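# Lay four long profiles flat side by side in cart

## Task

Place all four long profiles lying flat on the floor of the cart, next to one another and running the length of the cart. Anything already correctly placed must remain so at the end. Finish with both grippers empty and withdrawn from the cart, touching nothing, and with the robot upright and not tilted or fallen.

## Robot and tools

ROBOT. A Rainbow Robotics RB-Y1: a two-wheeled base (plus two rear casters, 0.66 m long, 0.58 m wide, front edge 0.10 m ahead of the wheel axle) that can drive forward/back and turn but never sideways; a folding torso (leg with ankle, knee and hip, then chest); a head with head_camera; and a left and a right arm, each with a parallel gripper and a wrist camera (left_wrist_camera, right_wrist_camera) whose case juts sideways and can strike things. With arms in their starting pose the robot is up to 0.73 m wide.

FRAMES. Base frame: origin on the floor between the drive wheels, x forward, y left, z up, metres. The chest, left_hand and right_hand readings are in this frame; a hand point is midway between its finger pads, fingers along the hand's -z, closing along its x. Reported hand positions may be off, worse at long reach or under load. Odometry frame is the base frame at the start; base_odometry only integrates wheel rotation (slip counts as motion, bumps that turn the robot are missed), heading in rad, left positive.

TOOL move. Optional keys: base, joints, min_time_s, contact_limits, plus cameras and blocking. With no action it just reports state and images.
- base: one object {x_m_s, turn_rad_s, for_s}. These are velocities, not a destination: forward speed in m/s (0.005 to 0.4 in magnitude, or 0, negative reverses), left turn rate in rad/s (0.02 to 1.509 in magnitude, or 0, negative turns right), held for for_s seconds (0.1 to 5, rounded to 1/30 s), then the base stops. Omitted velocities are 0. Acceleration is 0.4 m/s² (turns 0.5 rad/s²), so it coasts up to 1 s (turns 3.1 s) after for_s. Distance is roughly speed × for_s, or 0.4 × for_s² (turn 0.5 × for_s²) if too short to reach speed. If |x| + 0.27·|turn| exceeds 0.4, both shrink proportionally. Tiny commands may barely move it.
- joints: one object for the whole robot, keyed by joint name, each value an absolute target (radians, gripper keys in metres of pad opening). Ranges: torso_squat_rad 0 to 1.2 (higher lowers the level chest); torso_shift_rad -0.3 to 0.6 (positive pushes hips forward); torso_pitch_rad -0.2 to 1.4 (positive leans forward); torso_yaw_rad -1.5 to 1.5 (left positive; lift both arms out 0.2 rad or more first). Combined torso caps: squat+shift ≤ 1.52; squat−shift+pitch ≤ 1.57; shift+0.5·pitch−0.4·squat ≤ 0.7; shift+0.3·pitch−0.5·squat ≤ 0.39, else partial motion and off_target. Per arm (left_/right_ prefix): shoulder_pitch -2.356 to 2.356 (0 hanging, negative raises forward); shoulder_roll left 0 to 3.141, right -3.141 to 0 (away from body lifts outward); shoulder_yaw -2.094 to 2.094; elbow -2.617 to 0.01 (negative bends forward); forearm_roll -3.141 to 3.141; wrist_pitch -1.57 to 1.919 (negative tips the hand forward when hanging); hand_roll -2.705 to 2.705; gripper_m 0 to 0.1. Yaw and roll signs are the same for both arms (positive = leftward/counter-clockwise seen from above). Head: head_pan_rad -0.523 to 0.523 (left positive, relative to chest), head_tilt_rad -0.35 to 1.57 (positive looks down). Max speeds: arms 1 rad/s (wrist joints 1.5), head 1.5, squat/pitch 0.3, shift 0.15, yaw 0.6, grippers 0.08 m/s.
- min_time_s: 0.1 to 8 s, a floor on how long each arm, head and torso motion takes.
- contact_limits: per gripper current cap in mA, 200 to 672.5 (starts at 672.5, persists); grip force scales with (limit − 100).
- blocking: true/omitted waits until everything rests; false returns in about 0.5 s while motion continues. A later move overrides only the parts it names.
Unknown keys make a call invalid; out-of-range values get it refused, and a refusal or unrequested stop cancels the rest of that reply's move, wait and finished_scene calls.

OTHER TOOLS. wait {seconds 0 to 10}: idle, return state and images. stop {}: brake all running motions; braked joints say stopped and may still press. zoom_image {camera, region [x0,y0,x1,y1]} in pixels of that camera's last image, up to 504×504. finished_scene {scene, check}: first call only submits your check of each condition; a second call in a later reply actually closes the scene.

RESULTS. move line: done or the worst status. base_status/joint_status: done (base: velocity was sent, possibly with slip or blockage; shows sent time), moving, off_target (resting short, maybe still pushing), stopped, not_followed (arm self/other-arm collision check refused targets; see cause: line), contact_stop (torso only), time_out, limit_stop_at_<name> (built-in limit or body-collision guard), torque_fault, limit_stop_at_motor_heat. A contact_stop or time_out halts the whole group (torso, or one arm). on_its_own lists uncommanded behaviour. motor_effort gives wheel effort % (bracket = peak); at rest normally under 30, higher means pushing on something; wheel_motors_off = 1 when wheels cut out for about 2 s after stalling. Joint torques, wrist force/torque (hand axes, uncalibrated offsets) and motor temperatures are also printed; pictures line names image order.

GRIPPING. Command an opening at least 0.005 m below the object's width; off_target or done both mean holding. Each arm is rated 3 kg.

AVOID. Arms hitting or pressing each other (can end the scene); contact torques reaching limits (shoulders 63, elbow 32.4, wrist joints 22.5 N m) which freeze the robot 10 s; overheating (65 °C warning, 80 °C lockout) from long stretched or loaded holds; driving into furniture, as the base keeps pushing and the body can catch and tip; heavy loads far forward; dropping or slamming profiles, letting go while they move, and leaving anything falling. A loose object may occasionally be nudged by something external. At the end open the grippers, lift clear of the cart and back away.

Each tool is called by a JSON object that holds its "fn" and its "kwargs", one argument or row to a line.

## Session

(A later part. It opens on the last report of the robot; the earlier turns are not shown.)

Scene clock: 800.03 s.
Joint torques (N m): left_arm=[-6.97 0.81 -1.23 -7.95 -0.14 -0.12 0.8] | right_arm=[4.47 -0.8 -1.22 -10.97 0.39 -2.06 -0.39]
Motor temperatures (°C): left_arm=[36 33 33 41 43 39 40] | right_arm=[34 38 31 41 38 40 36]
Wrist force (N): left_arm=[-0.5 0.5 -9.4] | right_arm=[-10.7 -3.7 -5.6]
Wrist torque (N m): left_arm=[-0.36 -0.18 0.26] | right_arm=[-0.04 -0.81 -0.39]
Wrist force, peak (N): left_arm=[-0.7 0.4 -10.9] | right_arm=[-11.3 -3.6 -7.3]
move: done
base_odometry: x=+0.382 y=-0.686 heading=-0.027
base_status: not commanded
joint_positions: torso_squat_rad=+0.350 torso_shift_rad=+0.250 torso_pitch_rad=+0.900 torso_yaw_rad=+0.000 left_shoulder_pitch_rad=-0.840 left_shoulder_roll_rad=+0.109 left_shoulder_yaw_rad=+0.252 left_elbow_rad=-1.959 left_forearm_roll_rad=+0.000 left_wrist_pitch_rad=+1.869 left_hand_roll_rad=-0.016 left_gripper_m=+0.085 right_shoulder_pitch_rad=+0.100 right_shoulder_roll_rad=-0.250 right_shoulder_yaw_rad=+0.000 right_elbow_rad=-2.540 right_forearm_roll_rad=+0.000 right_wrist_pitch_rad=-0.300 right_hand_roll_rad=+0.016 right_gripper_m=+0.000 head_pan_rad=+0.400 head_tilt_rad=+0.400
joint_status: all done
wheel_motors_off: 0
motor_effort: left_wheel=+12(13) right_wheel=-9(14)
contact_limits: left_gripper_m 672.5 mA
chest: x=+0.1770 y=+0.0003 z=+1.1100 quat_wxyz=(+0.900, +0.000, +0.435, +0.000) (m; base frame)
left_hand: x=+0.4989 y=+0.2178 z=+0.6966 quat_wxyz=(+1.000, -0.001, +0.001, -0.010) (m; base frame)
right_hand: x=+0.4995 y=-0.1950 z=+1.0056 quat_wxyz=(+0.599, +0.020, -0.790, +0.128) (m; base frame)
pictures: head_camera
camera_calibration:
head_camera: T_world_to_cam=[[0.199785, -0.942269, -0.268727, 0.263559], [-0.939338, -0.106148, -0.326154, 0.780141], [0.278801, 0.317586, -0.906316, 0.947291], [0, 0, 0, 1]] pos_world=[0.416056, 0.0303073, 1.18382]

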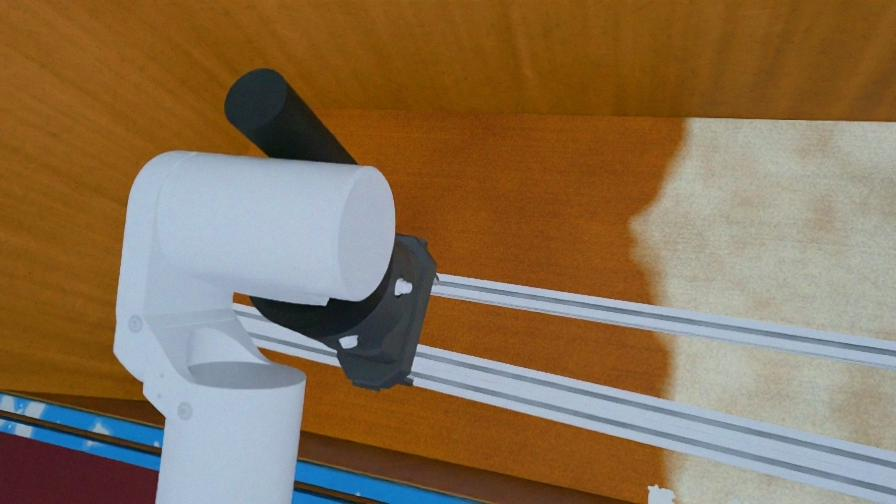

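{"fn": "move", "kwargs": {
  "base": {"x_m_s":-0.4,"for_s":1.575},
  "joints": {"head_pan_rad":0,"left_gripper_m":0.1},
  "cameras": []
}}

{"fn": "move", "kwargs": {
  "base": {"turn_rad_s":0.8,"for_s":2.0},
  "joints": {"right_shoulder_pitch_rad":0.7,"right_shoulder_roll_rad":-0.4},
  "cameras": []
}}

{"fn": "move", "kwargs": {
  "base": {"x_m_s":0.4,"for_s":3.85},
  "cameras": []
}}

{"fn": "move", "kwargs": {
  "base": {"turn_rad_s":-0.8,"for_s":1.65},
  "joints": {"head_tilt_rad":0.1},
  "cameras": ["head_camera"]
}}

Scene clock: 810.77 s.
Joint torques (N m): left_arm=[-7.45 1.11 -1.4 -8.27 -0.47 -0.02 0.44] | right_arm=[4.37 -1.03 -1.03 -11.17 0.35 -1.99 -0.22]
Motor temperatures (°C): left_arm=[35 33 33 41 43 39 40] | right_arm=[34 38 31 41 38 40 36]
Wrist force (N): left_arm=[-0.5 0.4 -9.1] | right_arm=[-10.6 -3.8 -6.0]
Wrist torque (N m): left_arm=[-0.33 -0.18 0.24] | right_arm=[-0.05 -0.80 -0.39]
Wrist force, peak (N): left_arm=[-0.8 0.5 -9.8] | right_arm=[-11.1 -3.9 -5.9]
move: done
base_odometry: x=-0.244 y=-0.669 heading=-0.026
base_status: done (sent for 1.57 of 1.57 s)
joint_positions: torso_squat_rad=+0.350 torso_shift_rad=+0.250 torso_pitch_rad=+0.900 torso_yaw_rad=+0.000 left_shoulder_pitch_rad=-0.840 left_shoulder_roll_rad=+0.109 left_shoulder_yaw_rad=+0.252 left_elbow_rad=-1.959 left_forearm_roll_rad=+0.000 left_wrist_pitch_rad=+1.869 left_hand_roll_rad=-0.016 left_gripper_m=+0.100 right_shoulder_pitch_rad=+0.100 right_shoulder_roll_rad=-0.250 right_shoulder_yaw_rad=+0.000 right_elbow_rad=-2.540 right_forearm_roll_rad=+0.000 right_wrist_pitch_rad=-0.300 right_hand_roll_rad=+0.016 right_gripper_m=+0.000 head_pan_rad=+0.000 head_tilt_rad=+0.400
joint_status: all done
wheel_motors_off: 0
motor_effort: left_wheel=+12(24) right_wheel=-12(41)
contact_limits: left_gripper_m 672.5 mA
chest: x=+0.1771 y=+0.0003 z=+1.1100 quat_wxyz=(+0.900, +0.000, +0.435, +0.000) (m; base frame)
left_hand: x=+0.4988 y=+0.2178 z=+0.6965 quat_wxyz=(+1.000, -0.001, +0.001, -0.010) (m; base frame)
right_hand: x=+0.4995 y=-0.1950 z=+1.0055 quat_wxyz=(+0.599, +0.020, -0.790, +0.128) (m; base frame)
pictures: none
No camera images: "cameras" was empty.

Scene clock: 814.70 s.
Joint torques (N m): left_arm=[-7.05 1.48 -0.79 -8.32 -0.28 0.21 0.46] | right_arm=[8.81 -2.79 -1.42 -8.29 0.17 -1.98 -0.17]
Motor temperatures (°C): left_arm=[35 33 33 41 43 39 40] | right_arm=[34 38 31 41 38 40 36]
Wrist force (N): left_arm=[-0.3 0.4 -9.1] | right_arm=[-10.7 -3.4 -9.2]
Wrist torque (N m): left_arm=[-0.32 -0.16 0.24] | right_arm=[-0.06 -0.84 -0.38]
Wrist force, peak (N): left_arm=[-0.5 0.6 -9.7] | right_arm=[-10.8 -3.7 -9.7]
move: done
base_odometry: x=-0.244 y=-0.669 heading=+1.573
base_status: done (sent for 2 of 2 s)
joint_positions: torso_squat_rad=+0.350 torso_shift_rad=+0.250 torso_pitch_rad=+0.900 torso_yaw_rad=+0.000 left_shoulder_pitch_rad=-0.840 left_shoulder_roll_rad=+0.109 left_shoulder_yaw_rad=+0.252 left_elbow_rad=-1.959 left_forearm_roll_rad=+0.000 left_wrist_pitch_rad=+1.869 left_hand_roll_rad=-0.016 left_gripper_m=+0.100 right_shoulder_pitch_rad=+0.700 right_shoulder_roll_rad=-0.400 right_shoulder_yaw_rad=+0.000 right_elbow_rad=-2.540 right_forearm_roll_rad=+0.000 right_wrist_pitch_rad=-0.300 right_hand_roll_rad=+0.016 right_gripper_m=+0.000 head_pan_rad=+0.000 head_tilt_rad=+0.400
joint_status: all done
wheel_motors_off: 0
motor_effort: left_wheel=+0(26) right_wheel=+10(39)
contact_limits: left_gripper_m 672.5 mA
chest: x=+0.1771 y=+0.0003 z=+1.1100 quat_wxyz=(+0.900, +0.000, +0.435, +0.000) (m; base frame)
left_hand: x=+0.4988 y=+0.2177 z=+0.6965 quat_wxyz=(+1.000, -0.002, +0.001, -0.010) (m; base frame)
right_hand: x=+0.3708 y=-0.2367 z=+0.8871 quat_wxyz=(+0.799, +0.002, -0.568, +0.200) (m; base frame)
pictures: none
No camera images: "cameras" was empty.

Scene clock: 819.87 s.
Joint torques (N m): left_arm=[-7.61 1.15 -1.49 -7.97 -0.33 -0.32 0.54] | right_arm=[9.7 -2.98 -1.71 -8.14 0.26 -2.03 -0.36]
Motor temperatures (°C): left_arm=[35 33 33 41 43 39 40] | right_arm=[34 38 31 40 38 40 36]
Wrist force (N): left_arm=[-0.3 0.6 -9.1] | right_arm=[-10.7 -3.5 -9.3]
Wrist torque (N m): left_arm=[-0.35 -0.16 0.25] | right_arm=[-0.03 -0.86 -0.39]
Wrist force, peak (N): left_arm=[-0.2 0.7 -9.7] | right_arm=[-10.8 -3.6 -10.0]
move: done
base_odometry: x=-0.247 y=+0.878 heading=+1.573
base_status: done (sent for 3.87 of 3.87 s)
joint_positions: torso_squat_rad=+0.350 torso_shift_rad=+0.250 torso_pitch_rad=+0.900 torso_yaw_rad=+0.000 left_shoulder_pitch_rad=-0.840 left_shoulder_roll_rad=+0.109 left_shoulder_yaw_rad=+0.252 left_elbow_rad=-1.959 left_forearm_roll_rad=+0.000 left_wrist_pitch_rad=+1.869 left_hand_roll_rad=-0.016 left_gripper_m=+0.100 right_shoulder_pitch_rad=+0.700 right_shoulder_roll_rad=-0.400 right_shoulder_yaw_rad=+0.000 right_elbow_rad=-2.540 right_forearm_roll_rad=+0.000 right_wrist_pitch_rad=-0.300 right_hand_roll_rad=+0.016 right_gripper_m=+0.000 head_pan_rad=+0.000 head_tilt_rad=+0.400
joint_status: not commanded
wheel_motors_off: 0
motor_effort: left_wheel=+0(30) right_wheel=+1(42)
contact_limits: left_gripper_m 672.5 mA
chest: x=+0.1772 y=+0.0003 z=+1.1099 quat_wxyz=(+0.900, +0.000, +0.435, +0.000) (m; base frame)
left_hand: x=+0.4989 y=+0.2177 z=+0.6964 quat_wxyz=(+1.000, -0.002, +0.001, -0.010) (m; base frame)
right_hand: x=+0.3709 y=-0.2367 z=+0.8871 quat_wxyz=(+0.799, +0.002, -0.568, +0.200) (m; base frame)
pictures: none
No camera images: "cameras" was empty.

Scene clock: 823.47 s.
Joint torques (N m): left_arm=[-7.2 1.67 -0.24 -8.33 -0.17 -0.09 0.41] | right_arm=[9.69 -2.83 -1.28 -8.39 0.22 -1.94 -0.4]
Motor temperatures (°C): left_arm=[35 33 33 41 43 39 40] | right_arm=[34 38 31 40 38 40 36]
Wrist force (N): left_arm=[-0.2 0.5 -9.8] | right_arm=[-10.6 -3.2 -9.2]
Wrist torque (N m): left_arm=[-0.35 -0.15 0.25] | right_arm=[-0.08 -0.83 -0.37]
Wrist force, peak (N): left_arm=[-0.2 0.5 -9.8] | right_arm=[-10.9 -3.8 -9.6]
move: done
base_odometry: x=-0.247 y=+0.877 heading=+0.240
base_status: done (sent for 1.67 of 1.67 s)
joint_positions: torso_squat_rad=+0.350 torso_shift_rad=+0.250 torso_pitch_rad=+0.900 torso_yaw_rad=+0.000 left_shoulder_pitch_rad=-0.840 left_shoulder_roll_rad=+0.109 left_shoulder_yaw_rad=+0.252 left_elbow_rad=-1.959 left_forearm_roll_rad=+0.000 left_wrist_pitch_rad=+1.869 left_hand_roll_rad=-0.016 left_gripper_m=+0.100 right_shoulder_pitch_rad=+0.700 right_shoulder_roll_rad=-0.400 right_shoulder_yaw_rad=+0.000 right_elbow_rad=-2.540 right_forearm_roll_rad=+0.000 right_wrist_pitch_rad=-0.300 right_hand_roll_rad=+0.016 right_gripper_m=+0.000 head_pan_rad=+0.000 head_tilt_rad=+0.100
joint_status: all done
wheel_motors_off: 0
motor_effort: left_wheel=+9(32) right_wheel=+1(35)
contact_limits: left_gripper_m 672.5 mA
chest: x=+0.1772 y=+0.0003 z=+1.1099 quat_wxyz=(+0.900, +0.000, +0.435, +0.000) (m; base frame)
left_hand: x=+0.4989 y=+0.2177 z=+0.6964 quat_wxyz=(+1.000, -0.002, +0.001, -0.010) (m; base frame)
right_hand: x=+0.3709 y=-0.2367 z=+0.8870 quat_wxyz=(+0.799, +0.002, -0.568, +0.200) (m; base frame)
pictures: head_camera
camera_calibration:
head_camera: T_world_to_cam=[[-0.0541518, -0.998236, 0.0243245, -0.00483906], [-0.813705, 0.0299961, -0.580503, 1.04607], [0.57875, -0.0512283, -0.813894, 0.730602], [0, 0, 0, 1]] pos_world=[0.428092, 0.00121903, 1.202]

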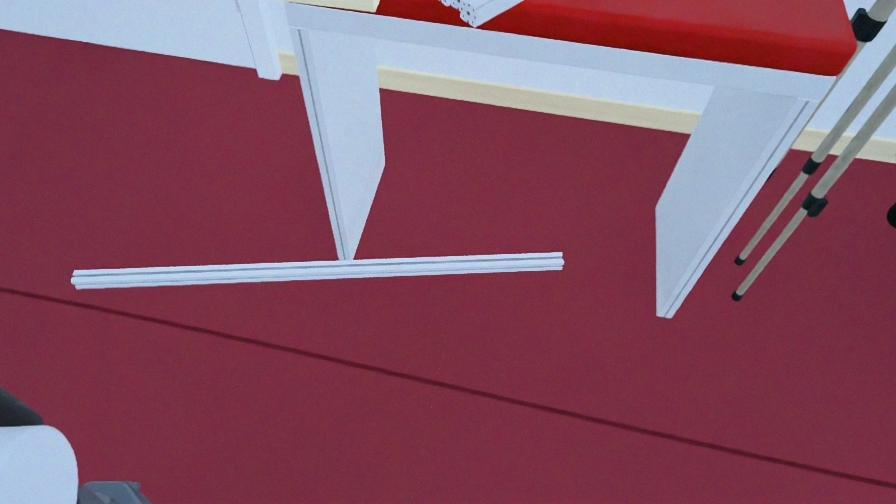

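{"fn": "move", "kwargs": {
  "base": {"x_m_s":0.4,"for_s":1.5},
  "joints": {"head_tilt_rad":0.0},
  "cameras": ["head_camera"]
}}

Scene clock: 848.00 s.
Joint torques (N m): left_arm=[-7.36 1.2 -1.27 -7.95 -0.25 0.18 0.47] | right_arm=[9.4 -2.98 -1 -8.33 0.28 -2.12 -0.41]
Motor temperatures (°C): left_arm=[35 33 33 41 43 38 40] | right_arm=[34 38 31 40 38 40 36]
Wrist force (N): left_arm=[-0.6 0.8 -8.7] | right_arm=[-10.7 -3.6 -9.2]
Wrist torque (N m): left_arm=[-0.38 -0.19 0.25] | right_arm=[-0.02 -0.85 -0.38]
Wrist force, peak (N): left_arm=[-0.6 0.6 -9.8] | right_arm=[-10.9 -3.5 -9.7]
move: done
base_odometry: x=+0.335 y=+1.020 heading=+0.240
base_status: done (sent for 1.5 of 1.5 s)
joint_positions: torso_squat_rad=+0.350 torso_shift_rad=+0.250 torso_pitch_rad=+0.900 torso_yaw_rad=+0.000 left_shoulder_pitch_rad=-0.840 left_shoulder_roll_rad=+0.109 left_shoulder_yaw_rad=+0.252 left_elbow_rad=-1.959 left_forearm_roll_rad=+0.000 left_wrist_pitch_rad=+1.869 left_hand_roll_rad=-0.016 left_gripper_m=+0.100 right_shoulder_pitch_rad=+0.700 right_shoulder_roll_rad=-0.400 right_shoulder_yaw_rad=+0.000 right_elbow_rad=-2.540 right_forearm_roll_rad=+0.000 right_wrist_pitch_rad=-0.300 right_hand_roll_rad=+0.016 right_gripper_m=+0.000 head_pan_rad=+0.000 head_tilt_rad=+0.000
joint_status: all done
wheel_motors_off: 0
motor_effort: left_wheel=+1(40) right_wheel=+0(34)
contact_limits: left_gripper_m 672.5 mA
chest: x=+0.1771 y=+0.0003 z=+1.1099 quat_wxyz=(+0.900, +0.000, +0.435, +0.000) (m; base frame)
left_hand: x=+0.4989 y=+0.2177 z=+0.6964 quat_wxyz=(+1.000, -0.002, +0.001, -0.010) (m; base frame)
right_hand: x=+0.3709 y=-0.2367 z=+0.8871 quat_wxyz=(+0.799, +0.002, -0.568, +0.200) (m; base frame)
pictures: head_camera
camera_calibration:
head_camera: T_world_to_cam=[[-0.0562523, -0.998241, 0.0187481, 0.00267696], [-0.751679, 0.0299843, -0.658847, 1.11985], [0.657126, -0.0511543, -0.752043, 0.628096], [0, 0, 0, 1]] pos_world=[0.429183, 0.00122404, 1.21012]

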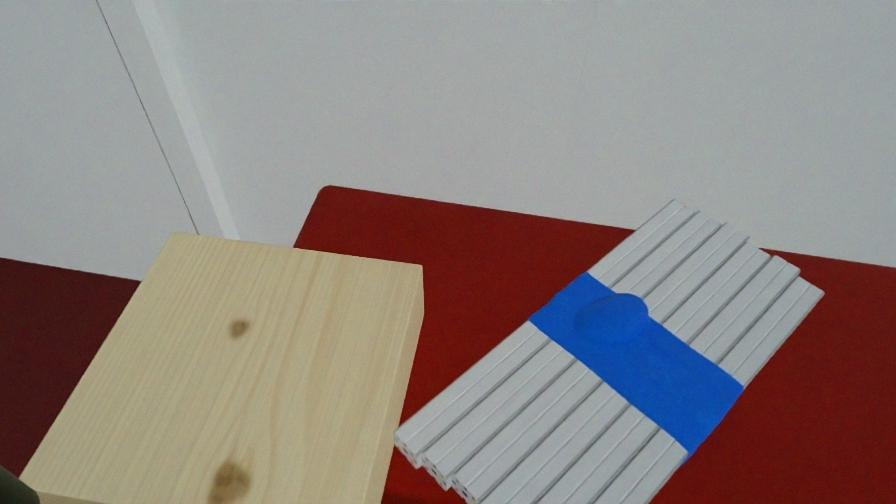

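{"fn": "move", "kwargs": {
  "base": {"x_m_s":-0.4,"for_s":1.25},
  "cameras": []
}}

{"fn": "move", "kwargs": {
  "base": {"turn_rad_s":0.8,"for_s":1.18},
  "joints": {"head_tilt_rad":0.1},
  "cameras": ["head_camera"]
}}

Scene clock: 868.57 s.
Joint torques (N m): left_arm=[-8.62 1.14 -1.09 -7.97 -0.13 -0.21 0.43] | right_arm=[9.97 -2.5 -1.2 -8.61 0.12 -1.97 -0.21]
Motor temperatures (°C): left_arm=[35 33 33 41 43 38 40] | right_arm=[34 38 31 40 38 40 36]
Wrist force (N): left_arm=[-0.4 0.7 -9.3] | right_arm=[-10.7 -3.4 -9.0]
Wrist torque (N m): left_arm=[-0.38 -0.16 0.24] | right_arm=[-0.04 -0.83 -0.37]
Wrist force, peak (N): left_arm=[-0.5 0.2 -9.8] | right_arm=[-10.9 -3.6 -9.7]
move: done
base_odometry: x=-0.157 y=+0.899 heading=+0.241
base_status: done (sent for 1.27 of 1.27 s)
joint_positions: torso_squat_rad=+0.350 torso_shift_rad=+0.250 torso_pitch_rad=+0.900 torso_yaw_rad=+0.000 left_shoulder_pitch_rad=-0.840 left_shoulder_roll_rad=+0.109 left_shoulder_yaw_rad=+0.252 left_elbow_rad=-1.959 left_forearm_roll_rad=+0.000 left_wrist_pitch_rad=+1.869 left_hand_roll_rad=-0.016 left_gripper_m=+0.100 right_shoulder_pitch_rad=+0.700 right_shoulder_roll_rad=-0.400 right_shoulder_yaw_rad=+0.000 right_elbow_rad=-2.540 right_forearm_roll_rad=+0.000 right_wrist_pitch_rad=-0.300 right_hand_roll_rad=+0.016 right_gripper_m=+0.000 head_pan_rad=+0.000 head_tilt_rad=+0.000
joint_status: not commanded
wheel_motors_off: 0
motor_effort: left_wheel=+13(28) right_wheel=-15(30)
contact_limits: left_gripper_m 672.5 mA
chest: x=+0.1771 y=+0.0003 z=+1.1100 quat_wxyz=(+0.900, +0.000, +0.435, +0.000) (m; base frame)
left_hand: x=+0.4988 y=+0.2177 z=+0.6965 quat_wxyz=(+1.000, -0.002, +0.001, -0.010) (m; base frame)
right_hand: x=+0.3708 y=-0.2367 z=+0.8871 quat_wxyz=(+0.799, +0.002, -0.568, +0.200) (m; base frame)
pictures: none
No camera images: "cameras" was empty.

Scene clock: 871.23 s.
Joint torques (N m): left_arm=[-8.39 1.18 -1.03 -8.32 -0.13 0.08 0.5] | right_arm=[9.09 -3.15 -1.54 -8.43 0.37 -2.03 -0.31]
Motor temperatures (°C): left_arm=[35 33 33 41 43 38 40] | right_arm=[34 38 31 40 38 40 36]
Wrist force (N): left_arm=[-0.4 0.5 -9.5] | right_arm=[-10.7 -3.4 -9.4]
Wrist torque (N m): left_arm=[-0.35 -0.15 0.25] | right_arm=[-0.05 -0.83 -0.38]
Wrist force, peak (N): left_arm=[-0.6 0.5 -9.6] | right_arm=[-11.0 -3.6 -9.6]
move: done
base_odometry: x=-0.157 y=+0.899 heading=+0.921
base_status: done (sent for 1.17 of 1.17 s)
joint_positions: torso_squat_rad=+0.350 torso_shift_rad=+0.250 torso_pitch_rad=+0.900 torso_yaw_rad=+0.000 left_shoulder_pitch_rad=-0.840 left_shoulder_roll_rad=+0.109 left_shoulder_yaw_rad=+0.252 left_elbow_rad=-1.959 left_forearm_roll_rad=+0.000 left_wrist_pitch_rad=+1.869 left_hand_roll_rad=-0.016 left_gripper_m=+0.100 right_shoulder_pitch_rad=+0.700 right_shoulder_roll_rad=-0.400 right_shoulder_yaw_rad=+0.000 right_elbow_rad=-2.540 right_forearm_roll_rad=+0.000 right_wrist_pitch_rad=-0.300 right_hand_roll_rad=+0.016 right_gripper_m=+0.000 head_pan_rad=+0.000 head_tilt_rad=+0.100
joint_status: all done
wheel_motors_off: 0
motor_effort: left_wheel=+0(26) right_wheel=+9(36)
contact_limits: left_gripper_m 672.5 mA
chest: x=+0.1771 y=+0.0003 z=+1.1100 quat_wxyz=(+0.900, +0.000, +0.435, +0.000) (m; base frame)
left_hand: x=+0.4988 y=+0.2177 z=+0.6965 quat_wxyz=(+1.000, -0.002, +0.001, -0.010) (m; base frame)
right_hand: x=+0.3709 y=-0.2367 z=+0.8871 quat_wxyz=(+0.799, +0.002, -0.568, +0.200) (m; base frame)
pictures: head_camera
camera_calibration:
head_camera: T_world_to_cam=[[-0.0541297, -0.998237, 0.0243514, -0.00485491], [-0.813592, 0.0299523, -0.580664, 1.04617], [0.578911, -0.0512433, -0.813779, 0.730532], [0, 0, 0, 1]] pos_world=[0.427979, 0.00125337, 1.20208]

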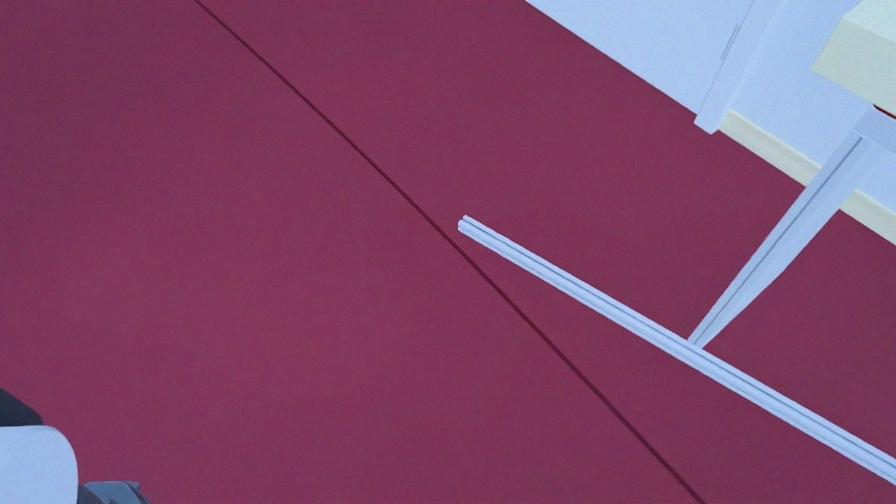

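{"fn": "move", "kwargs": {
  "base": {"x_m_s":0.4,"for_s":1.63},
  "cameras": []
}}

{"fn": "move", "kwargs": {
  "base": {"turn_rad_s":-0.8,"for_s":1.165},
  "joints": {"head_tilt_rad":0.2},
  "cameras": ["head_camera"]
}}

Scene clock: 878.23 s.
Joint torques (N m): left_arm=[-7.35 0.85 -0.42 -7.86 -0.18 -0.11 0.38] | right_arm=[9.57 -2.71 -1.11 -8.36 0.26 -2.07 -0.37]
Motor temperatures (°C): left_arm=[35 33 33 41 43 38 40] | right_arm=[34 38 31 40 38 40 36]
Wrist force (N): left_arm=[-0.7 0.4 -8.9] | right_arm=[-10.8 -3.5 -9.6]
Wrist torque (N m): left_arm=[-0.36 -0.20 0.26] | right_arm=[-0.03 -0.85 -0.37]
Wrist force, peak (N): left_arm=[-0.4 0.6 -9.8] | right_arm=[-10.8 -3.5 -9.8]
move: done
base_odometry: x=+0.239 y=+1.420 heading=+0.921
base_status: done (sent for 1.63 of 1.63 s)
joint_positions: torso_squat_rad=+0.350 torso_shift_rad=+0.250 torso_pitch_rad=+0.900 torso_yaw_rad=+0.000 left_shoulder_pitch_rad=-0.840 left_shoulder_roll_rad=+0.109 left_shoulder_yaw_rad=+0.252 left_elbow_rad=-1.959 left_forearm_roll_rad=+0.000 left_wrist_pitch_rad=+1.869 left_hand_roll_rad=-0.016 left_gripper_m=+0.100 right_shoulder_pitch_rad=+0.700 right_shoulder_roll_rad=-0.400 right_shoulder_yaw_rad=+0.000 right_elbow_rad=-2.540 right_forearm_roll_rad=+0.000 right_wrist_pitch_rad=-0.300 right_hand_roll_rad=+0.016 right_gripper_m=+0.000 head_pan_rad=+0.000 head_tilt_rad=+0.100
joint_status: not commanded
wheel_motors_off: 0
motor_effort: left_wheel=+1(31) right_wheel=-3(44)
contact_limits: left_gripper_m 672.5 mA
chest: x=+0.1772 y=+0.0003 z=+1.1099 quat_wxyz=(+0.900, +0.000, +0.435, +0.000) (m; base frame)
left_hand: x=+0.4989 y=+0.2177 z=+0.6964 quat_wxyz=(+1.000, -0.002, +0.001, -0.010) (m; base frame)
right_hand: x=+0.3709 y=-0.2367 z=+0.8871 quat_wxyz=(+0.799, +0.002, -0.568, +0.200) (m; base frame)
pictures: none
No camera images: "cameras" was empty.

Scene clock: 880.90 s.
Joint torques (N m): left_arm=[-7.47 1.56 -1.12 -7.75 0.01 0.08 0.48] | right_arm=[10.01 -2.96 -1.52 -8.47 0.13 -1.88 -0.21]
Motor temperatures (°C): left_arm=[35 33 33 41 43 38 40] | right_arm=[34 38 31 40 38 40 36]
Wrist force (N): left_arm=[-0.1 0.7 -9.4] | right_arm=[-10.5 -3.5 -9.3]
Wrist torque (N m): left_arm=[-0.38 -0.11 0.25] | right_arm=[-0.05 -0.83 -0.37]
Wrist force, peak (N): left_arm=[-0.2 0.3 -9.8] | right_arm=[-11.0 -3.3 -9.6]
move: done
base_odometry: x=+0.239 y=+1.420 heading=+0.241
base_status: done (sent for 1.17 of 1.17 s)
joint_positions: torso_squat_rad=+0.350 torso_shift_rad=+0.250 torso_pitch_rad=+0.900 torso_yaw_rad=+0.000 left_shoulder_pitch_rad=-0.840 left_shoulder_roll_rad=+0.109 left_shoulder_yaw_rad=+0.252 left_elbow_rad=-1.959 left_forearm_roll_rad=+0.000 left_wrist_pitch_rad=+1.869 left_hand_roll_rad=-0.016 left_gripper_m=+0.100 right_shoulder_pitch_rad=+0.700 right_shoulder_roll_rad=-0.400 right_shoulder_yaw_rad=+0.000 right_elbow_rad=-2.540 right_forearm_roll_rad=+0.000 right_wrist_pitch_rad=-0.300 right_hand_roll_rad=+0.016 right_gripper_m=+0.000 head_pan_rad=+0.000 head_tilt_rad=+0.200
joint_status: all done
wheel_motors_off: 0
motor_effort: left_wheel=+8(28) right_wheel=-1(38)
contact_limits: left_gripper_m 672.5 mA
chest: x=+0.1772 y=+0.0003 z=+1.1099 quat_wxyz=(+0.900, +0.000, +0.435, +0.000) (m; base frame)
left_hand: x=+0.4988 y=+0.2177 z=+0.6964 quat_wxyz=(+1.000, -0.002, +0.001, -0.010) (m; base frame)
right_hand: x=+0.3709 y=-0.2367 z=+0.8871 quat_wxyz=(+0.799, +0.002, -0.568, +0.200) (m; base frame)
pictures: head_camera
camera_calibration:
head_camera: T_world_to_cam=[[-0.0515056, -0.998232, 0.0296729, -0.0122558], [-0.86757, 0.0300079, -0.496409, 0.962447], [0.494641, -0.0513112, -0.867581, 0.825172], [0, 0, 0, 1]] pos_world=[0.426195, 0.00122542, 1.19403]

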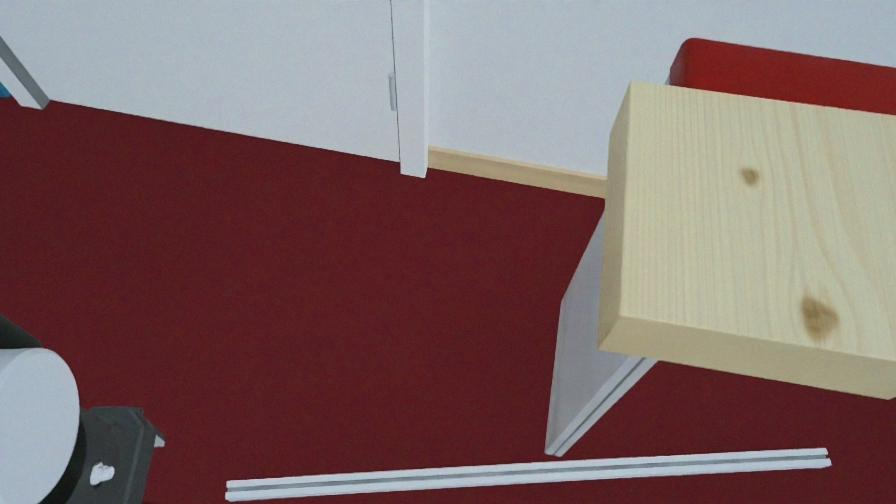

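{"fn": "move", "kwargs": {
  "base": {"turn_rad_s":0.8,"for_s":1.42},
  "cameras": []
}}

{"fn": "move", "kwargs": {
  "base": {"x_m_s":0.3,"for_s":1.18},
  "cameras": []
}}

{"fn": "move", "kwargs": {
  "base": {"turn_rad_s":-0.8,"for_s":2.02},
  "joints": {"left_hand_roll_rad":0.584,"head_tilt_rad":0.3},
  "cameras": ["head_camera","left_wrist_camera"]
}}

Scene clock: 900.80 s.
Joint torques (N m): left_arm=[-7.49 1.25 -0.89 -8.62 -0.57 0.12 0.31] | right_arm=[9.46 -2.53 -1.76 -8.4 0.26 -2.07 -0.17]
Motor temperatures (°C): left_arm=[35 33 33 41 43 38 40] | right_arm=[34 38 30 40 38 40 36]
Wrist force (N): left_arm=[-0.2 0.1 -9.2] | right_arm=[-10.6 -3.5 -9.5]
Wrist torque (N m): left_arm=[-0.30 -0.13 0.25] | right_arm=[-0.04 -0.84 -0.36]
Wrist force, peak (N): left_arm=[-0.6 0.6 -9.8] | right_arm=[-11.0 -3.5 -9.5]
move: done
base_odometry: x=+0.239 y=+1.420 heading=+1.267
base_status: done (sent for 1.43 of 1.43 s)
joint_positions: torso_squat_rad=+0.350 torso_shift_rad=+0.250 torso_pitch_rad=+0.900 torso_yaw_rad=+0.000 left_shoulder_pitch_rad=-0.840 left_shoulder_roll_rad=+0.109 left_shoulder_yaw_rad=+0.252 left_elbow_rad=-1.959 left_forearm_roll_rad=+0.000 left_wrist_pitch_rad=+1.869 left_hand_roll_rad=-0.016 left_gripper_m=+0.100 right_shoulder_pitch_rad=+0.700 right_shoulder_roll_rad=-0.400 right_shoulder_yaw_rad=+0.000 right_elbow_rad=-2.540 right_forearm_roll_rad=+0.000 right_wrist_pitch_rad=-0.300 right_hand_roll_rad=+0.016 right_gripper_m=+0.000 head_pan_rad=+0.000 head_tilt_rad=+0.200
joint_status: not commanded
wheel_motors_off: 0
motor_effort: left_wheel=+0(32) right_wheel=+9(32)
contact_limits: left_gripper_m 672.5 mA
chest: x=+0.1772 y=+0.0003 z=+1.1099 quat_wxyz=(+0.900, +0.000, +0.435, +0.000) (m; base frame)
left_hand: x=+0.4988 y=+0.2177 z=+0.6964 quat_wxyz=(+1.000, -0.002, +0.001, -0.010) (m; base frame)
right_hand: x=+0.3709 y=-0.2367 z=+0.8871 quat_wxyz=(+0.799, +0.002, -0.568, +0.200) (m; base frame)
pictures: none
No camera images: "cameras" was empty.

Scene clock: 903.17 s.
Joint torques (N m): left_arm=[-8.08 1.42 -0.48 -8.24 -0.38 0.03 0.55] | right_arm=[9.93 -2.57 -1.54 -8.32 0.22 -1.93 -0.37]
Motor temperatures (°C): left_arm=[35 33 33 41 43 38 40] | right_arm=[34 38 30 40 38 40 36]
Wrist force (N): left_arm=[-0.6 0.8 -9.4] | right_arm=[-10.8 -3.5 -9.4]
Wrist torque (N m): left_arm=[-0.39 -0.18 0.24] | right_arm=[-0.04 -0.85 -0.37]
Wrist force, peak (N): left_arm=[-0.5 0.5 -9.8] | right_arm=[-10.9 -3.7 -9.8]
move: done
base_odometry: x=+0.343 y=+1.754 heading=+1.267
base_status: done (sent for 1.17 of 1.17 s)
joint_positions: torso_squat_rad=+0.350 torso_shift_rad=+0.250 torso_pitch_rad=+0.900 torso_yaw_rad=+0.000 left_shoulder_pitch_rad=-0.840 left_shoulder_roll_rad=+0.109 left_shoulder_yaw_rad=+0.252 left_elbow_rad=-1.959 left_forearm_roll_rad=+0.000 left_wrist_pitch_rad=+1.869 left_hand_roll_rad=-0.016 left_gripper_m=+0.100 right_shoulder_pitch_rad=+0.700 right_shoulder_roll_rad=-0.400 right_shoulder_yaw_rad=+0.000 right_elbow_rad=-2.540 right_forearm_roll_rad=+0.000 right_wrist_pitch_rad=-0.300 right_hand_roll_rad=+0.016 right_gripper_m=+0.000 head_pan_rad=+0.000 head_tilt_rad=+0.200
joint_status: not commanded
wheel_motors_off: 0
motor_effort: left_wheel=-8(28) right_wheel=+4(44)
contact_limits: left_gripper_m 672.5 mA
chest: x=+0.1771 y=+0.0003 z=+1.1099 quat_wxyz=(+0.900, +0.000, +0.435, +0.000) (m; base frame)
left_hand: x=+0.4989 y=+0.2177 z=+0.6964 quat_wxyz=(+1.000, -0.002, +0.001, -0.010) (m; base frame)
right_hand: x=+0.3709 y=-0.2367 z=+0.8871 quat_wxyz=(+0.799, +0.002, -0.568, +0.200) (m; base frame)
pictures: none
No camera images: "cameras" was empty.

Scene clock: 907.13 s.
Joint torques (N m): left_arm=[-7.66 1.46 -0.66 -7.86 -0.31 0.14 -0.25] | right_arm=[9.74 -2.23 -1.67 -8.18 0.19 -1.93 -0.11]
Motor temperatures (°C): left_arm=[35 33 33 41 43 38 40] | right_arm=[34 38 30 40 38 40 36]
Wrist force (N): left_arm=[-0.7 0.5 -9.2] | right_arm=[-10.8 -3.3 -9.6]
Wrist torque (N m): left_arm=[-0.35 -0.21 0.26] | right_arm=[-0.05 -0.87 -0.38]
Wrist force, peak (N): left_arm=[-0.4 0.5 -9.7] | right_arm=[-10.8 -3.6 -9.8]
move: done
base_odometry: x=+0.343 y=+1.754 heading=-0.359
base_status: done (sent for 2.03 of 2.03 s)
joint_positions: torso_squat_rad=+0.350 torso_shift_rad=+0.250 torso_pitch_rad=+0.900 torso_yaw_rad=+0.000 left_shoulder_pitch_rad=-0.840 left_shoulder_roll_rad=+0.109 left_shoulder_yaw_rad=+0.252 left_elbow_rad=-1.959 left_forearm_roll_rad=+0.000 left_wrist_pitch_rad=+1.869 left_hand_roll_rad=+0.584 left_gripper_m=+0.100 right_shoulder_pitch_rad=+0.700 right_shoulder_roll_rad=-0.400 right_shoulder_yaw_rad=+0.000 right_elbow_rad=-2.540 right_forearm_roll_rad=+0.000 right_wrist_pitch_rad=-0.300 right_hand_roll_rad=+0.016 right_gripper_m=+0.000 head_pan_rad=+0.000 head_tilt_rad=+0.300
joint_status: all done
wheel_motors_off: 0
motor_effort: left_wheel=+9(33) right_wheel=+0(36)
contact_limits: left_gripper_m 672.5 mA
chest: x=+0.1771 y=+0.0003 z=+1.1099 quat_wxyz=(+0.900, +0.000, +0.435, +0.000) (m; base frame)
left_hand: x=+0.4988 y=+0.2177 z=+0.6964 quat_wxyz=(+0.958, -0.001, +0.001, +0.286) (m; base frame)
right_hand: x=+0.3709 y=-0.2367 z=+0.8871 quat_wxyz=(+0.799, +0.002, -0.568, +0.200) (m; base frame)
pictures: head_camera, left_wrist_camera
camera_calibration:
head_camera: T_world_to_cam=[[-0.0483312, -0.998227, 0.034736, -0.0195075], [-0.912788, 0.0300205, -0.407328, 0.869735], [0.405563, -0.0513933, -0.912621, 0.910959], [0, 0, 0, 1]] pos_world=[0.42349, 0.00123433, 1.18631]
left_wrist_camera: T_world_to_cam=[[0.824798, 0.564571, 0.0311129, -0.55664], [0.483995, -0.73339, 0.477376, -0.382279], [0.292331, -0.37868, -0.878148, 0.626997], [0, 0, 0, 1]] pos_world=[0.460846, 0.271335, 0.750406]

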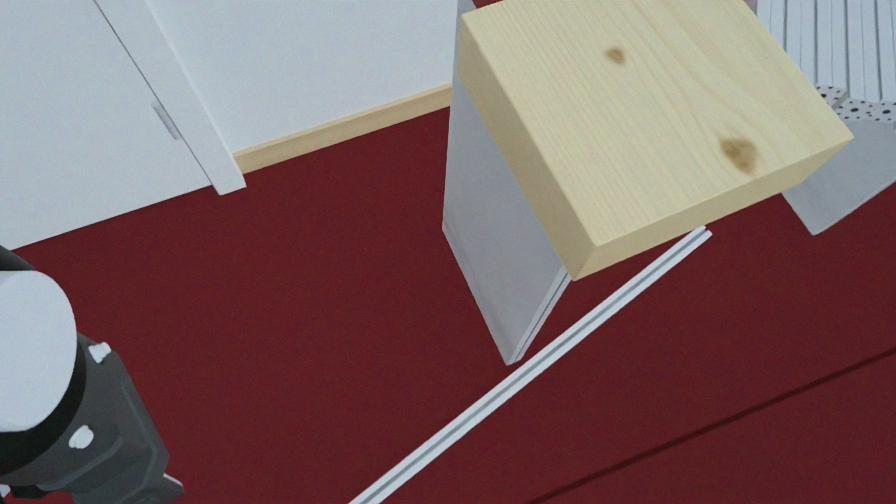

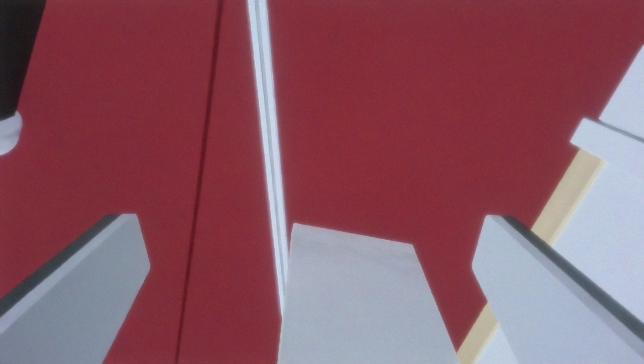

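{"fn": "move", "kwargs": {
  "joints": {"torso_squat_rad":0.6,"torso_shift_rad":0.35,"torso_pitch_rad":1.1,"left_shoulder_pitch_rad":-0.8857,"left_shoulder_roll_rad":0.1203,"left_shoulder_yaw_rad":0.2626,"left_elbow_rad":-1.3755,"left_wrist_pitch_rad":1.1315,"head_tilt_rad":0.0},
  "min_time_s": 2,
  "cameras": ["head_camera"]
}}

{"fn": "move", "kwargs": {
  "joints": {"torso_squat_rad":1.0,"torso_shift_rad":0.5,"torso_pitch_rad":1.07,"left_shoulder_pitch_rad":-0.644,"left_shoulder_roll_rad":0.0646,"left_shoulder_yaw_rad":0.2025,"left_elbow_rad":-1.321,"left_wrist_pitch_rad":0.8666},
  "min_time_s": 3,
  "cameras": ["head_camera","left_wrist_camera"]
}}

Scene clock: 922.03 s.
Joint torques (N m): left_arm=[-4.53 1.99 0.59 -6.65 -0.29 -0.21 -0.21] | right_arm=[10.85 -1.98 -0.71 -7.03 0.32 -1.8 -0.33]
Motor temperatures (°C): left_arm=[35 33 33 41 43 38 40] | right_arm=[34 37 30 40 38 40 36]
Wrist force (N): left_arm=[-0.8 0.4 -9.6] | right_arm=[-10.3 -3.5 -10.7]
Wrist torque (N m): left_arm=[-0.31 -0.20 0.22] | right_arm=[-0.03 -0.85 -0.34]
Wrist force, peak (N): left_arm=[-0.5 0.4 -10.5] | right_arm=[-10.5 -3.7 -10.7]
move: done
base_odometry: x=+0.343 y=+1.754 heading=-0.359
base_status: not commanded
joint_positions: torso_squat_rad=+0.600 torso_shift_rad=+0.350 torso_pitch_rad=+1.100 torso_yaw_rad=+0.000 left_shoulder_pitch_rad=-0.885 left_shoulder_roll_rad=+0.120 left_shoulder_yaw_rad=+0.262 left_elbow_rad=-1.375 left_forearm_roll_rad=+0.000 left_wrist_pitch_rad=+1.132 left_hand_roll_rad=+0.584 left_gripper_m=+0.100 right_shoulder_pitch_rad=+0.700 right_shoulder_roll_rad=-0.400 right_shoulder_yaw_rad=+0.000 right_elbow_rad=-2.540 right_forearm_roll_rad=+0.000 right_wrist_pitch_rad=-0.300 right_hand_roll_rad=+0.016 right_gripper_m=+0.000 head_pan_rad=+0.000 head_tilt_rad=+0.000
joint_status: all done
wheel_motors_off: 0
motor_effort: left_wheel=+12(12) right_wheel=-5(7)
contact_limits: left_gripper_m 672.5 mA
chest: x=+0.2459 y=+0.0003 z=+0.9635 quat_wxyz=(+0.853, +0.000, +0.523, +0.000) (m; base frame)
left_hand: x=+0.4978 y=+0.2168 z=+0.3566 quat_wxyz=(+0.958, -0.002, +0.002, +0.286) (m; base frame)
right_hand: x=+0.3916 y=-0.2367 z=+0.7066 quat_wxyz=(+0.851, +0.022, -0.485, +0.199) (m; base frame)
pictures: head_camera
camera_calibration:
head_camera: T_world_to_cam=[[-0.0514178, -0.998239, 0.0295762, -0.00232945], [-0.867559, 0.0299783, -0.496429, 0.947115], [0.494668, -0.0511844, -0.867573, 0.624092], [0, 0, 0, 1]] pos_world=[0.51284, 0.00122557, 1.01169]

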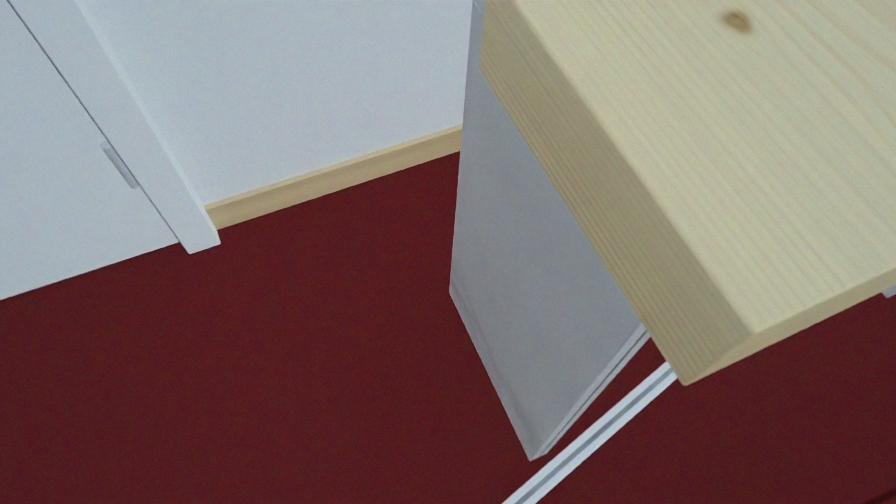

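Scene clock: 925.33 s.
Joint torques (N m): left_arm=[1.68 -1.64 -1.33 -5.05 -0.19 -0.11 -0.46] | right_arm=[10.96 -2.26 -1.57 -7.28 0.21 -1.97 -0.37]
Motor temperatures (°C): left_arm=[35 33 33 40 43 38 40] | right_arm=[34 37 30 40 38 40 36]
Wrist force (N): left_arm=[-0.9 0.7 -10.0] | right_arm=[-9.9 -3.7 -10.5]
Wrist torque (N m): left_arm=[-0.35 -0.26 0.22] | right_arm=[-0.04 -0.81 -0.37]
Wrist force, peak (N): left_arm=[-0.9 0.6 -10.3] | right_arm=[-10.1 -3.5 -10.8]
move: done
base_odometry: x=+0.343 y=+1.754 heading=-0.359
base_status: not commanded
joint_positions: torso_squat_rad=+1.000 torso_shift_rad=+0.500 torso_pitch_rad=+1.069 torso_yaw_rad=+0.000 left_shoulder_pitch_rad=-0.644 left_shoulder_roll_rad=+0.065 left_shoulder_yaw_rad=+0.203 left_elbow_rad=-1.321 left_forearm_roll_rad=+0.000 left_wrist_pitch_rad=+0.867 left_hand_roll_rad=+0.584 left_gripper_m=+0.100 right_shoulder_pitch_rad=+0.700 right_shoulder_roll_rad=-0.400 right_shoulder_yaw_rad=+0.000 right_elbow_rad=-2.540 right_forearm_roll_rad=+0.000 right_wrist_pitch_rad=-0.300 right_hand_roll_rad=+0.016 right_gripper_m=+0.000 head_pan_rad=+0.000 head_tilt_rad=+0.000
joint_status: all done
wheel_motors_off: 0
motor_effort: left_wheel=+12(12) right_wheel=-3(7)
contact_limits: left_gripper_m 672.5 mA
chest: x=+0.2246 y=+0.0003 z=+0.7612 quat_wxyz=(+0.860, +0.000, +0.510, +0.000) (m; base frame)
left_hand: x=+0.3762 y=+0.2180 z=+0.1180 quat_wxyz=(+0.958, -0.001, +0.001, +0.287) (m; base frame)
right_hand: x=+0.3781 y=-0.2367 z=+0.5089 quat_wxyz=(+0.844, +0.019, -0.498, +0.199) (m; base frame)
pictures: head_camera, left_wrist_camera
camera_calibration:
head_camera: T_world_to_cam=[[-0.0523019, -0.998239, 0.0279758, 0.00395197], [-0.851831, 0.0299749, -0.522959, 0.844872], [0.5212, -0.0511824, -0.851899, 0.44118], [0, 0, 0, 1]] pos_world=[0.489951, 0.0012007, 0.817564]
left_wrist_camera: T_world_to_cam=[[0.823616, 0.566233, 0.0321976, -0.437684], [0.484851, -0.732421, 0.477996, -0.047198], [0.294239, -0.378074, -0.877772, 0.154134], [0, 0, 0, 1]] pos_world=[0.338015, 0.271536, 0.171947]

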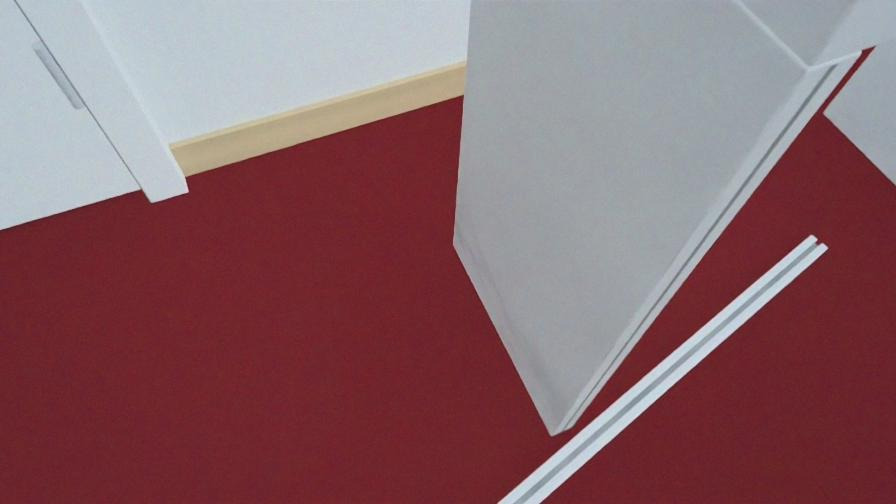

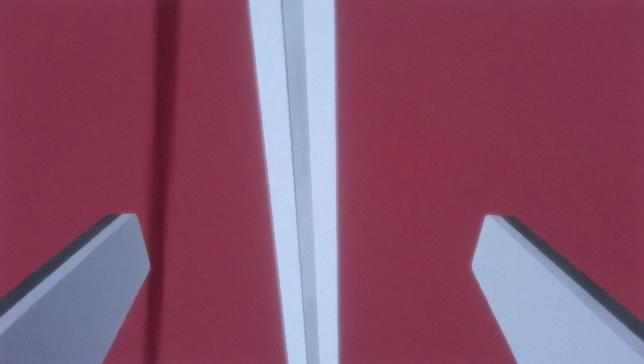

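{"fn": "move", "kwargs": {
  "joints": {"left_shoulder_pitch_rad":-0.972,"left_shoulder_roll_rad":0.144,"left_shoulder_yaw_rad":0.28,"left_elbow_rad":-0.584,"left_wrist_pitch_rad":0.4585},
  "min_time_s": 1.5,
  "cameras": ["left_wrist_camera"]
}}

{"fn": "move", "kwargs": {
  "joints": {"left_gripper_m":0.015},
  "cameras": []
}}

{"fn": "move", "kwargs": {
  "base": {"x_m_s":-0.1,"for_s":1.0},
  "cameras": ["head_camera","left_wrist_camera"]
}}

Scene clock: 931.87 s.
Joint torques (N m): left_arm=[-1.89 0.84 0.27 -2.76 -0.28 -0.15 -0.08] | right_arm=[10.36 -2.87 -0.74 -7.17 0.3 -2 -0.13]
Motor temperatures (°C): left_arm=[35 33 33 40 43 38 40] | right_arm=[34 37 30 40 38 40 36]
Wrist force (N): left_arm=[-0.5 0.9 -9.4] | right_arm=[-9.8 -3.9 -10.4]
Wrist torque (N m): left_arm=[-0.38 -0.18 0.23] | right_arm=[-0.03 -0.78 -0.36]
Wrist force, peak (N): left_arm=[-0.8 0.4 -10.2] | right_arm=[-10.2 -3.9 -10.5]
move: done
base_odometry: x=+0.343 y=+1.754 heading=-0.359
base_status: not commanded
joint_positions: torso_squat_rad=+1.000 torso_shift_rad=+0.500 torso_pitch_rad=+1.069 torso_yaw_rad=+0.000 left_shoulder_pitch_rad=-0.972 left_shoulder_roll_rad=+0.144 left_shoulder_yaw_rad=+0.280 left_elbow_rad=-0.584 left_forearm_roll_rad=+0.000 left_wrist_pitch_rad=+0.458 left_hand_roll_rad=+0.584 left_gripper_m=+0.100 right_shoulder_pitch_rad=+0.700 right_shoulder_roll_rad=-0.400 right_shoulder_yaw_rad=+0.000 right_elbow_rad=-2.540 right_forearm_roll_rad=+0.000 right_wrist_pitch_rad=-0.300 right_hand_roll_rad=+0.016 right_gripper_m=+0.000 head_pan_rad=+0.000 head_tilt_rad=+0.000
joint_status: all done
wheel_motors_off: 0
motor_effort: left_wheel=+12(13) right_wheel=-4(6)
contact_limits: left_gripper_m 672.5 mA
chest: x=+0.2246 y=+0.0003 z=+0.7612 quat_wxyz=(+0.860, +0.000, +0.509, +0.000) (m; base frame)
left_hand: x=+0.3752 y=+0.2168 z=+0.0479 quat_wxyz=(+0.958, -0.002, +0.001, +0.285) (m; base frame)
right_hand: x=+0.3781 y=-0.2367 z=+0.5089 quat_wxyz=(+0.844, +0.019, -0.498, +0.199) (m; base frame)
pictures: left_wrist_camera
camera_calibration:
left_wrist_camera: T_world_to_cam=[[0.825313, 0.56384, 0.0307009, -0.43399], [0.48326, -0.733397, 0.478109, -0.0132456], [0.292093, -0.379753, -0.877764, 0.0936163], [0, 0, 0, 1]] pos_world=[0.337234, 0.270538, 0.10183]

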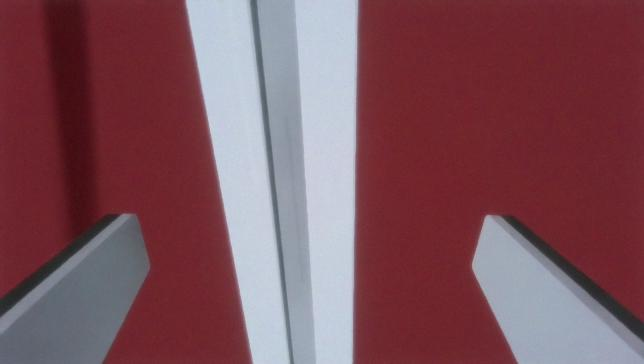

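Scene clock: 933.37 s.
Joint torques (N m): left_arm=[-1.89 0.61 -0.43 -3.18 -0.43 -0.13 -0.25] | right_arm=[10.19 -1.98 -0.98 -7.08 0.22 -1.98 -0.11]
Motor temperatures (°C): left_arm=[35 33 33 40 43 38 40] | right_arm=[34 37 30 39 38 40 36]
Wrist force (N): left_arm=[-0.3 0.6 -10.2] | right_arm=[-10.0 -3.5 -10.6]
Wrist torque (N m): left_arm=[-0.35 -0.10 0.92] | right_arm=[-0.06 -0.80 -0.37]
Wrist force, peak (N): left_arm=[-0.2 0.5 -10.6] | right_arm=[-10.1 -3.6 -10.5]
move: off_target
base_odometry: x=+0.343 y=+1.754 heading=-0.359
base_status: not commanded
joint_positions: torso_squat_rad=+1.000 torso_shift_rad=+0.500 torso_pitch_rad=+1.069 torso_yaw_rad=+0.000 left_shoulder_pitch_rad=-0.972 left_shoulder_roll_rad=+0.144 left_shoulder_yaw_rad=+0.280 left_elbow_rad=-0.584 left_forearm_roll_rad=+0.000 left_wrist_pitch_rad=+0.459 left_hand_roll_rad=+0.584 left_gripper_m=+0.031 right_shoulder_pitch_rad=+0.700 right_shoulder_roll_rad=-0.400 right_shoulder_yaw_rad=+0.000 right_elbow_rad=-2.540 right_forearm_roll_rad=+0.000 right_wrist_pitch_rad=-0.300 right_hand_roll_rad=+0.016 right_gripper_m=+0.000 head_pan_rad=+0.000 head_tilt_rad=+0.000
joint_status: left_gripper_m off_target (ended at +0.031, target +0.015)
wheel_motors_off: 0
motor_effort: left_wheel=+12(13) right_wheel=-5(7)
contact_limits: left_gripper_m 672.5 mA
chest: x=+0.2246 y=+0.0003 z=+0.7612 quat_wxyz=(+0.860, +0.000, +0.509, +0.000) (m; base frame)
left_hand: x=+0.3750 y=+0.2169 z=+0.0479 quat_wxyz=(+0.958, -0.002, +0.002, +0.285) (m; base frame)
right_hand: x=+0.3781 y=-0.2367 z=+0.5089 quat_wxyz=(+0.844, +0.019, -0.498, +0.199) (m; base frame)
pictures: none
No camera images: "cameras" was empty.

Scene clock: 935.07 s.
Joint torques (N m): left_arm=[-1.86 1.69 -0.84 -2.32 -0.91 0.15 -0.81] | right_arm=[11.11 -2.17 -0.61 -7.4 0.29 -1.96 -0.27]
Motor temperatures (°C): left_arm=[35 33 33 40 43 38 40] | right_arm=[34 37 30 39 38 40 36]
Wrist force (N): left_arm=[0.3 1.2 -11.8] | right_arm=[-10.3 -3.5 -10.2]
Wrist torque (N m): left_arm=[-0.33 -0.17 1.33] | right_arm=[-0.07 -0.85 -0.38]
Wrist force, peak (N): left_arm=[0.4 -0.1 -14.6] | right_arm=[-10.1 -3.6 -10.6]
move: done
base_odometry: x=+0.249 y=+1.789 heading=-0.359
base_status: done (sent for 1 of 1 s)
joint_positions: torso_squat_rad=+1.000 torso_shift_rad=+0.500 torso_pitch_rad=+1.069 torso_yaw_rad=+0.000 left_shoulder_pitch_rad=-0.972 left_shoulder_roll_rad=+0.144 left_shoulder_yaw_rad=+0.280 left_elbow_rad=-0.584 left_forearm_roll_rad=+0.000 left_wrist_pitch_rad=+0.458 left_hand_roll_rad=+0.584 left_gripper_m=+0.031 right_shoulder_pitch_rad=+0.700 right_shoulder_roll_rad=-0.400 right_shoulder_yaw_rad=+0.000 right_elbow_rad=-2.540 right_forearm_roll_rad=+0.000 right_wrist_pitch_rad=-0.300 right_hand_roll_rad=+0.016 right_gripper_m=+0.000 head_pan_rad=+0.000 head_tilt_rad=+0.000
joint_status: not commanded
wheel_motors_off: 0
motor_effort: left_wheel=+3(19) right_wheel=+0(38)
contact_limits: left_gripper_m 672.5 mA
chest: x=+0.2246 y=+0.0003 z=+0.7612 quat_wxyz=(+0.860, +0.000, +0.509, +0.000) (m; base frame)
left_hand: x=+0.3751 y=+0.2169 z=+0.0479 quat_wxyz=(+0.958, -0.002, +0.001, +0.285) (m; base frame)
right_hand: x=+0.3781 y=-0.2367 z=+0.5089 quat_wxyz=(+0.844, +0.019, -0.498, +0.199) (m; base frame)
pictures: head_camera, left_wrist_camera
camera_calibration:
head_camera: T_world_to_cam=[[-0.0523018, -0.99824, 0.0279663, 0.00395769], [-0.851782, 0.0299751, -0.523038, 0.844896], [0.521279, -0.051177, -0.85185, 0.44114], [0, 0, 0, 1]] pos_world=[0.489917, 0.00120115, 0.817588]
left_wrist_camera: T_world_to_cam=[[0.825058, 0.564214, 0.0306818, -0.433967], [0.483602, -0.733176, 0.478102, -0.0133597], [0.292247, -0.379624, -0.877768, 0.0935549], [0, 0, 0, 1]] pos_world=[0.337168, 0.270571, 0.101822]

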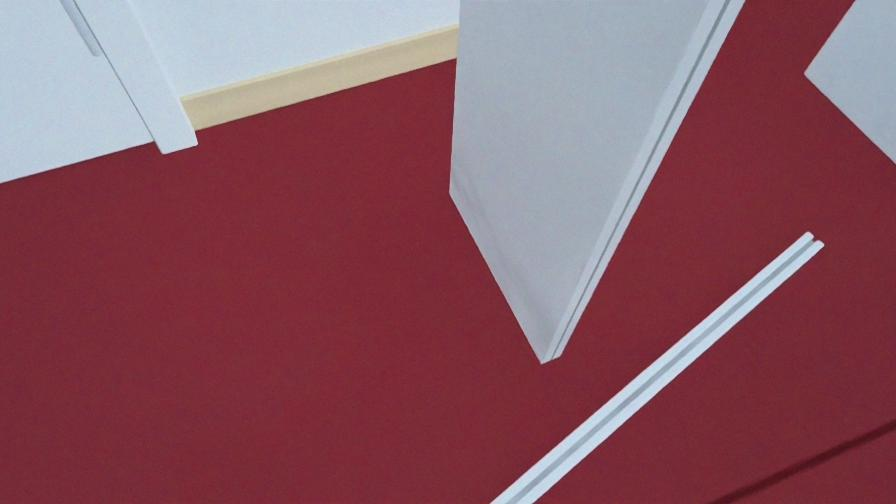

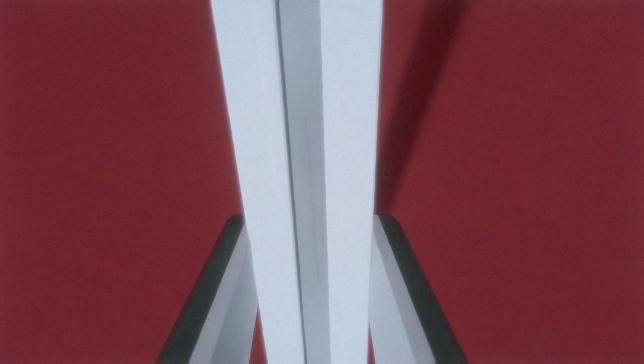

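{"fn": "move", "kwargs": {
  "base": {"x_m_s":-0.2,"for_s":2.0},
  "joints": {"head_tilt_rad":-0.2},
  "cameras": ["head_camera","left_wrist_camera"]
}}

Scene clock: 941.87 s.
Joint torques (N m): left_arm=[-1.75 0.85 -0.86 -2.68 -1.28 0.22 -0.69] | right_arm=[11 -2.36 -1.01 -7.26 0.35 -1.92 -0.39]
Motor temperatures (°C): left_arm=[35 33 33 40 43 38 40] | right_arm=[34 37 30 39 38 40 36]
Wrist force (N): left_arm=[0.5 0.2 -9.3] | right_arm=[-9.9 -3.6 -10.6]
Wrist torque (N m): left_arm=[-0.28 -0.08 1.35] | right_arm=[-0.04 -0.80 -0.36]
Wrist force, peak (N): left_arm=[0.3 0.0 -14.7] | right_arm=[-10.2 -3.7 -10.6]
move: done
base_odometry: x=-0.125 y=+1.929 heading=-0.359
base_status: done (sent for 2 of 2 s)
joint_positions: torso_squat_rad=+1.000 torso_shift_rad=+0.500 torso_pitch_rad=+1.069 torso_yaw_rad=+0.000 left_shoulder_pitch_rad=-0.972 left_shoulder_roll_rad=+0.144 left_shoulder_yaw_rad=+0.280 left_elbow_rad=-0.584 left_forearm_roll_rad=+0.000 left_wrist_pitch_rad=+0.458 left_hand_roll_rad=+0.584 left_gripper_m=+0.031 right_shoulder_pitch_rad=+0.700 right_shoulder_roll_rad=-0.400 right_shoulder_yaw_rad=+0.000 right_elbow_rad=-2.540 right_forearm_roll_rad=+0.000 right_wrist_pitch_rad=-0.300 right_hand_roll_rad=+0.016 right_gripper_m=+0.000 head_pan_rad=+0.000 head_tilt_rad=-0.200
joint_status: all done
wheel_motors_off: 0
motor_effort: left_wheel=+0(24) right_wheel=+0(32)
contact_limits: left_gripper_m 672.5 mA
chest: x=+0.2246 y=+0.0003 z=+0.7612 quat_wxyz=(+0.860, +0.000, +0.509, +0.000) (m; base frame)
left_hand: x=+0.3751 y=+0.2169 z=+0.0479 quat_wxyz=(+0.958, -0.002, +0.001, +0.286) (m; base frame)
right_hand: x=+0.3781 y=-0.2367 z=+0.5089 quat_wxyz=(+0.844, +0.019, -0.498, +0.199) (m; base frame)
pictures: head_camera, left_wrist_camera
camera_calibration:
head_camera: T_world_to_cam=[[-0.0567038, -0.998248, 0.0169038, 0.0150369], [-0.730889, 0.029971, -0.681838, 0.928346], [0.680137, -0.0510176, -0.731308, 0.274885], [0, 0, 0, 1]] pos_world=[0.492411, 0.00121109, 0.833753]
left_wrist_camera: T_world_to_cam=[[0.824933, 0.564397, 0.0306937, -0.433978], [0.483767, -0.733082, 0.47808, -0.0134053], [0.292328, -0.379536, -0.87778, 0.0935254], [0, 0, 0, 1]] pos_world=[0.337147, 0.270605, 0.101824]

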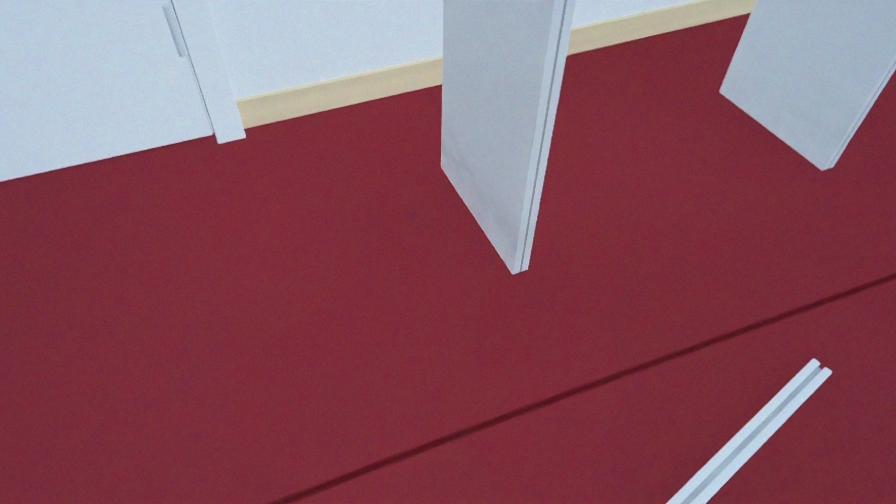

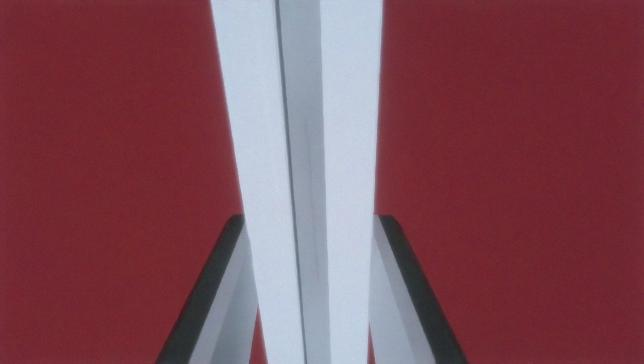

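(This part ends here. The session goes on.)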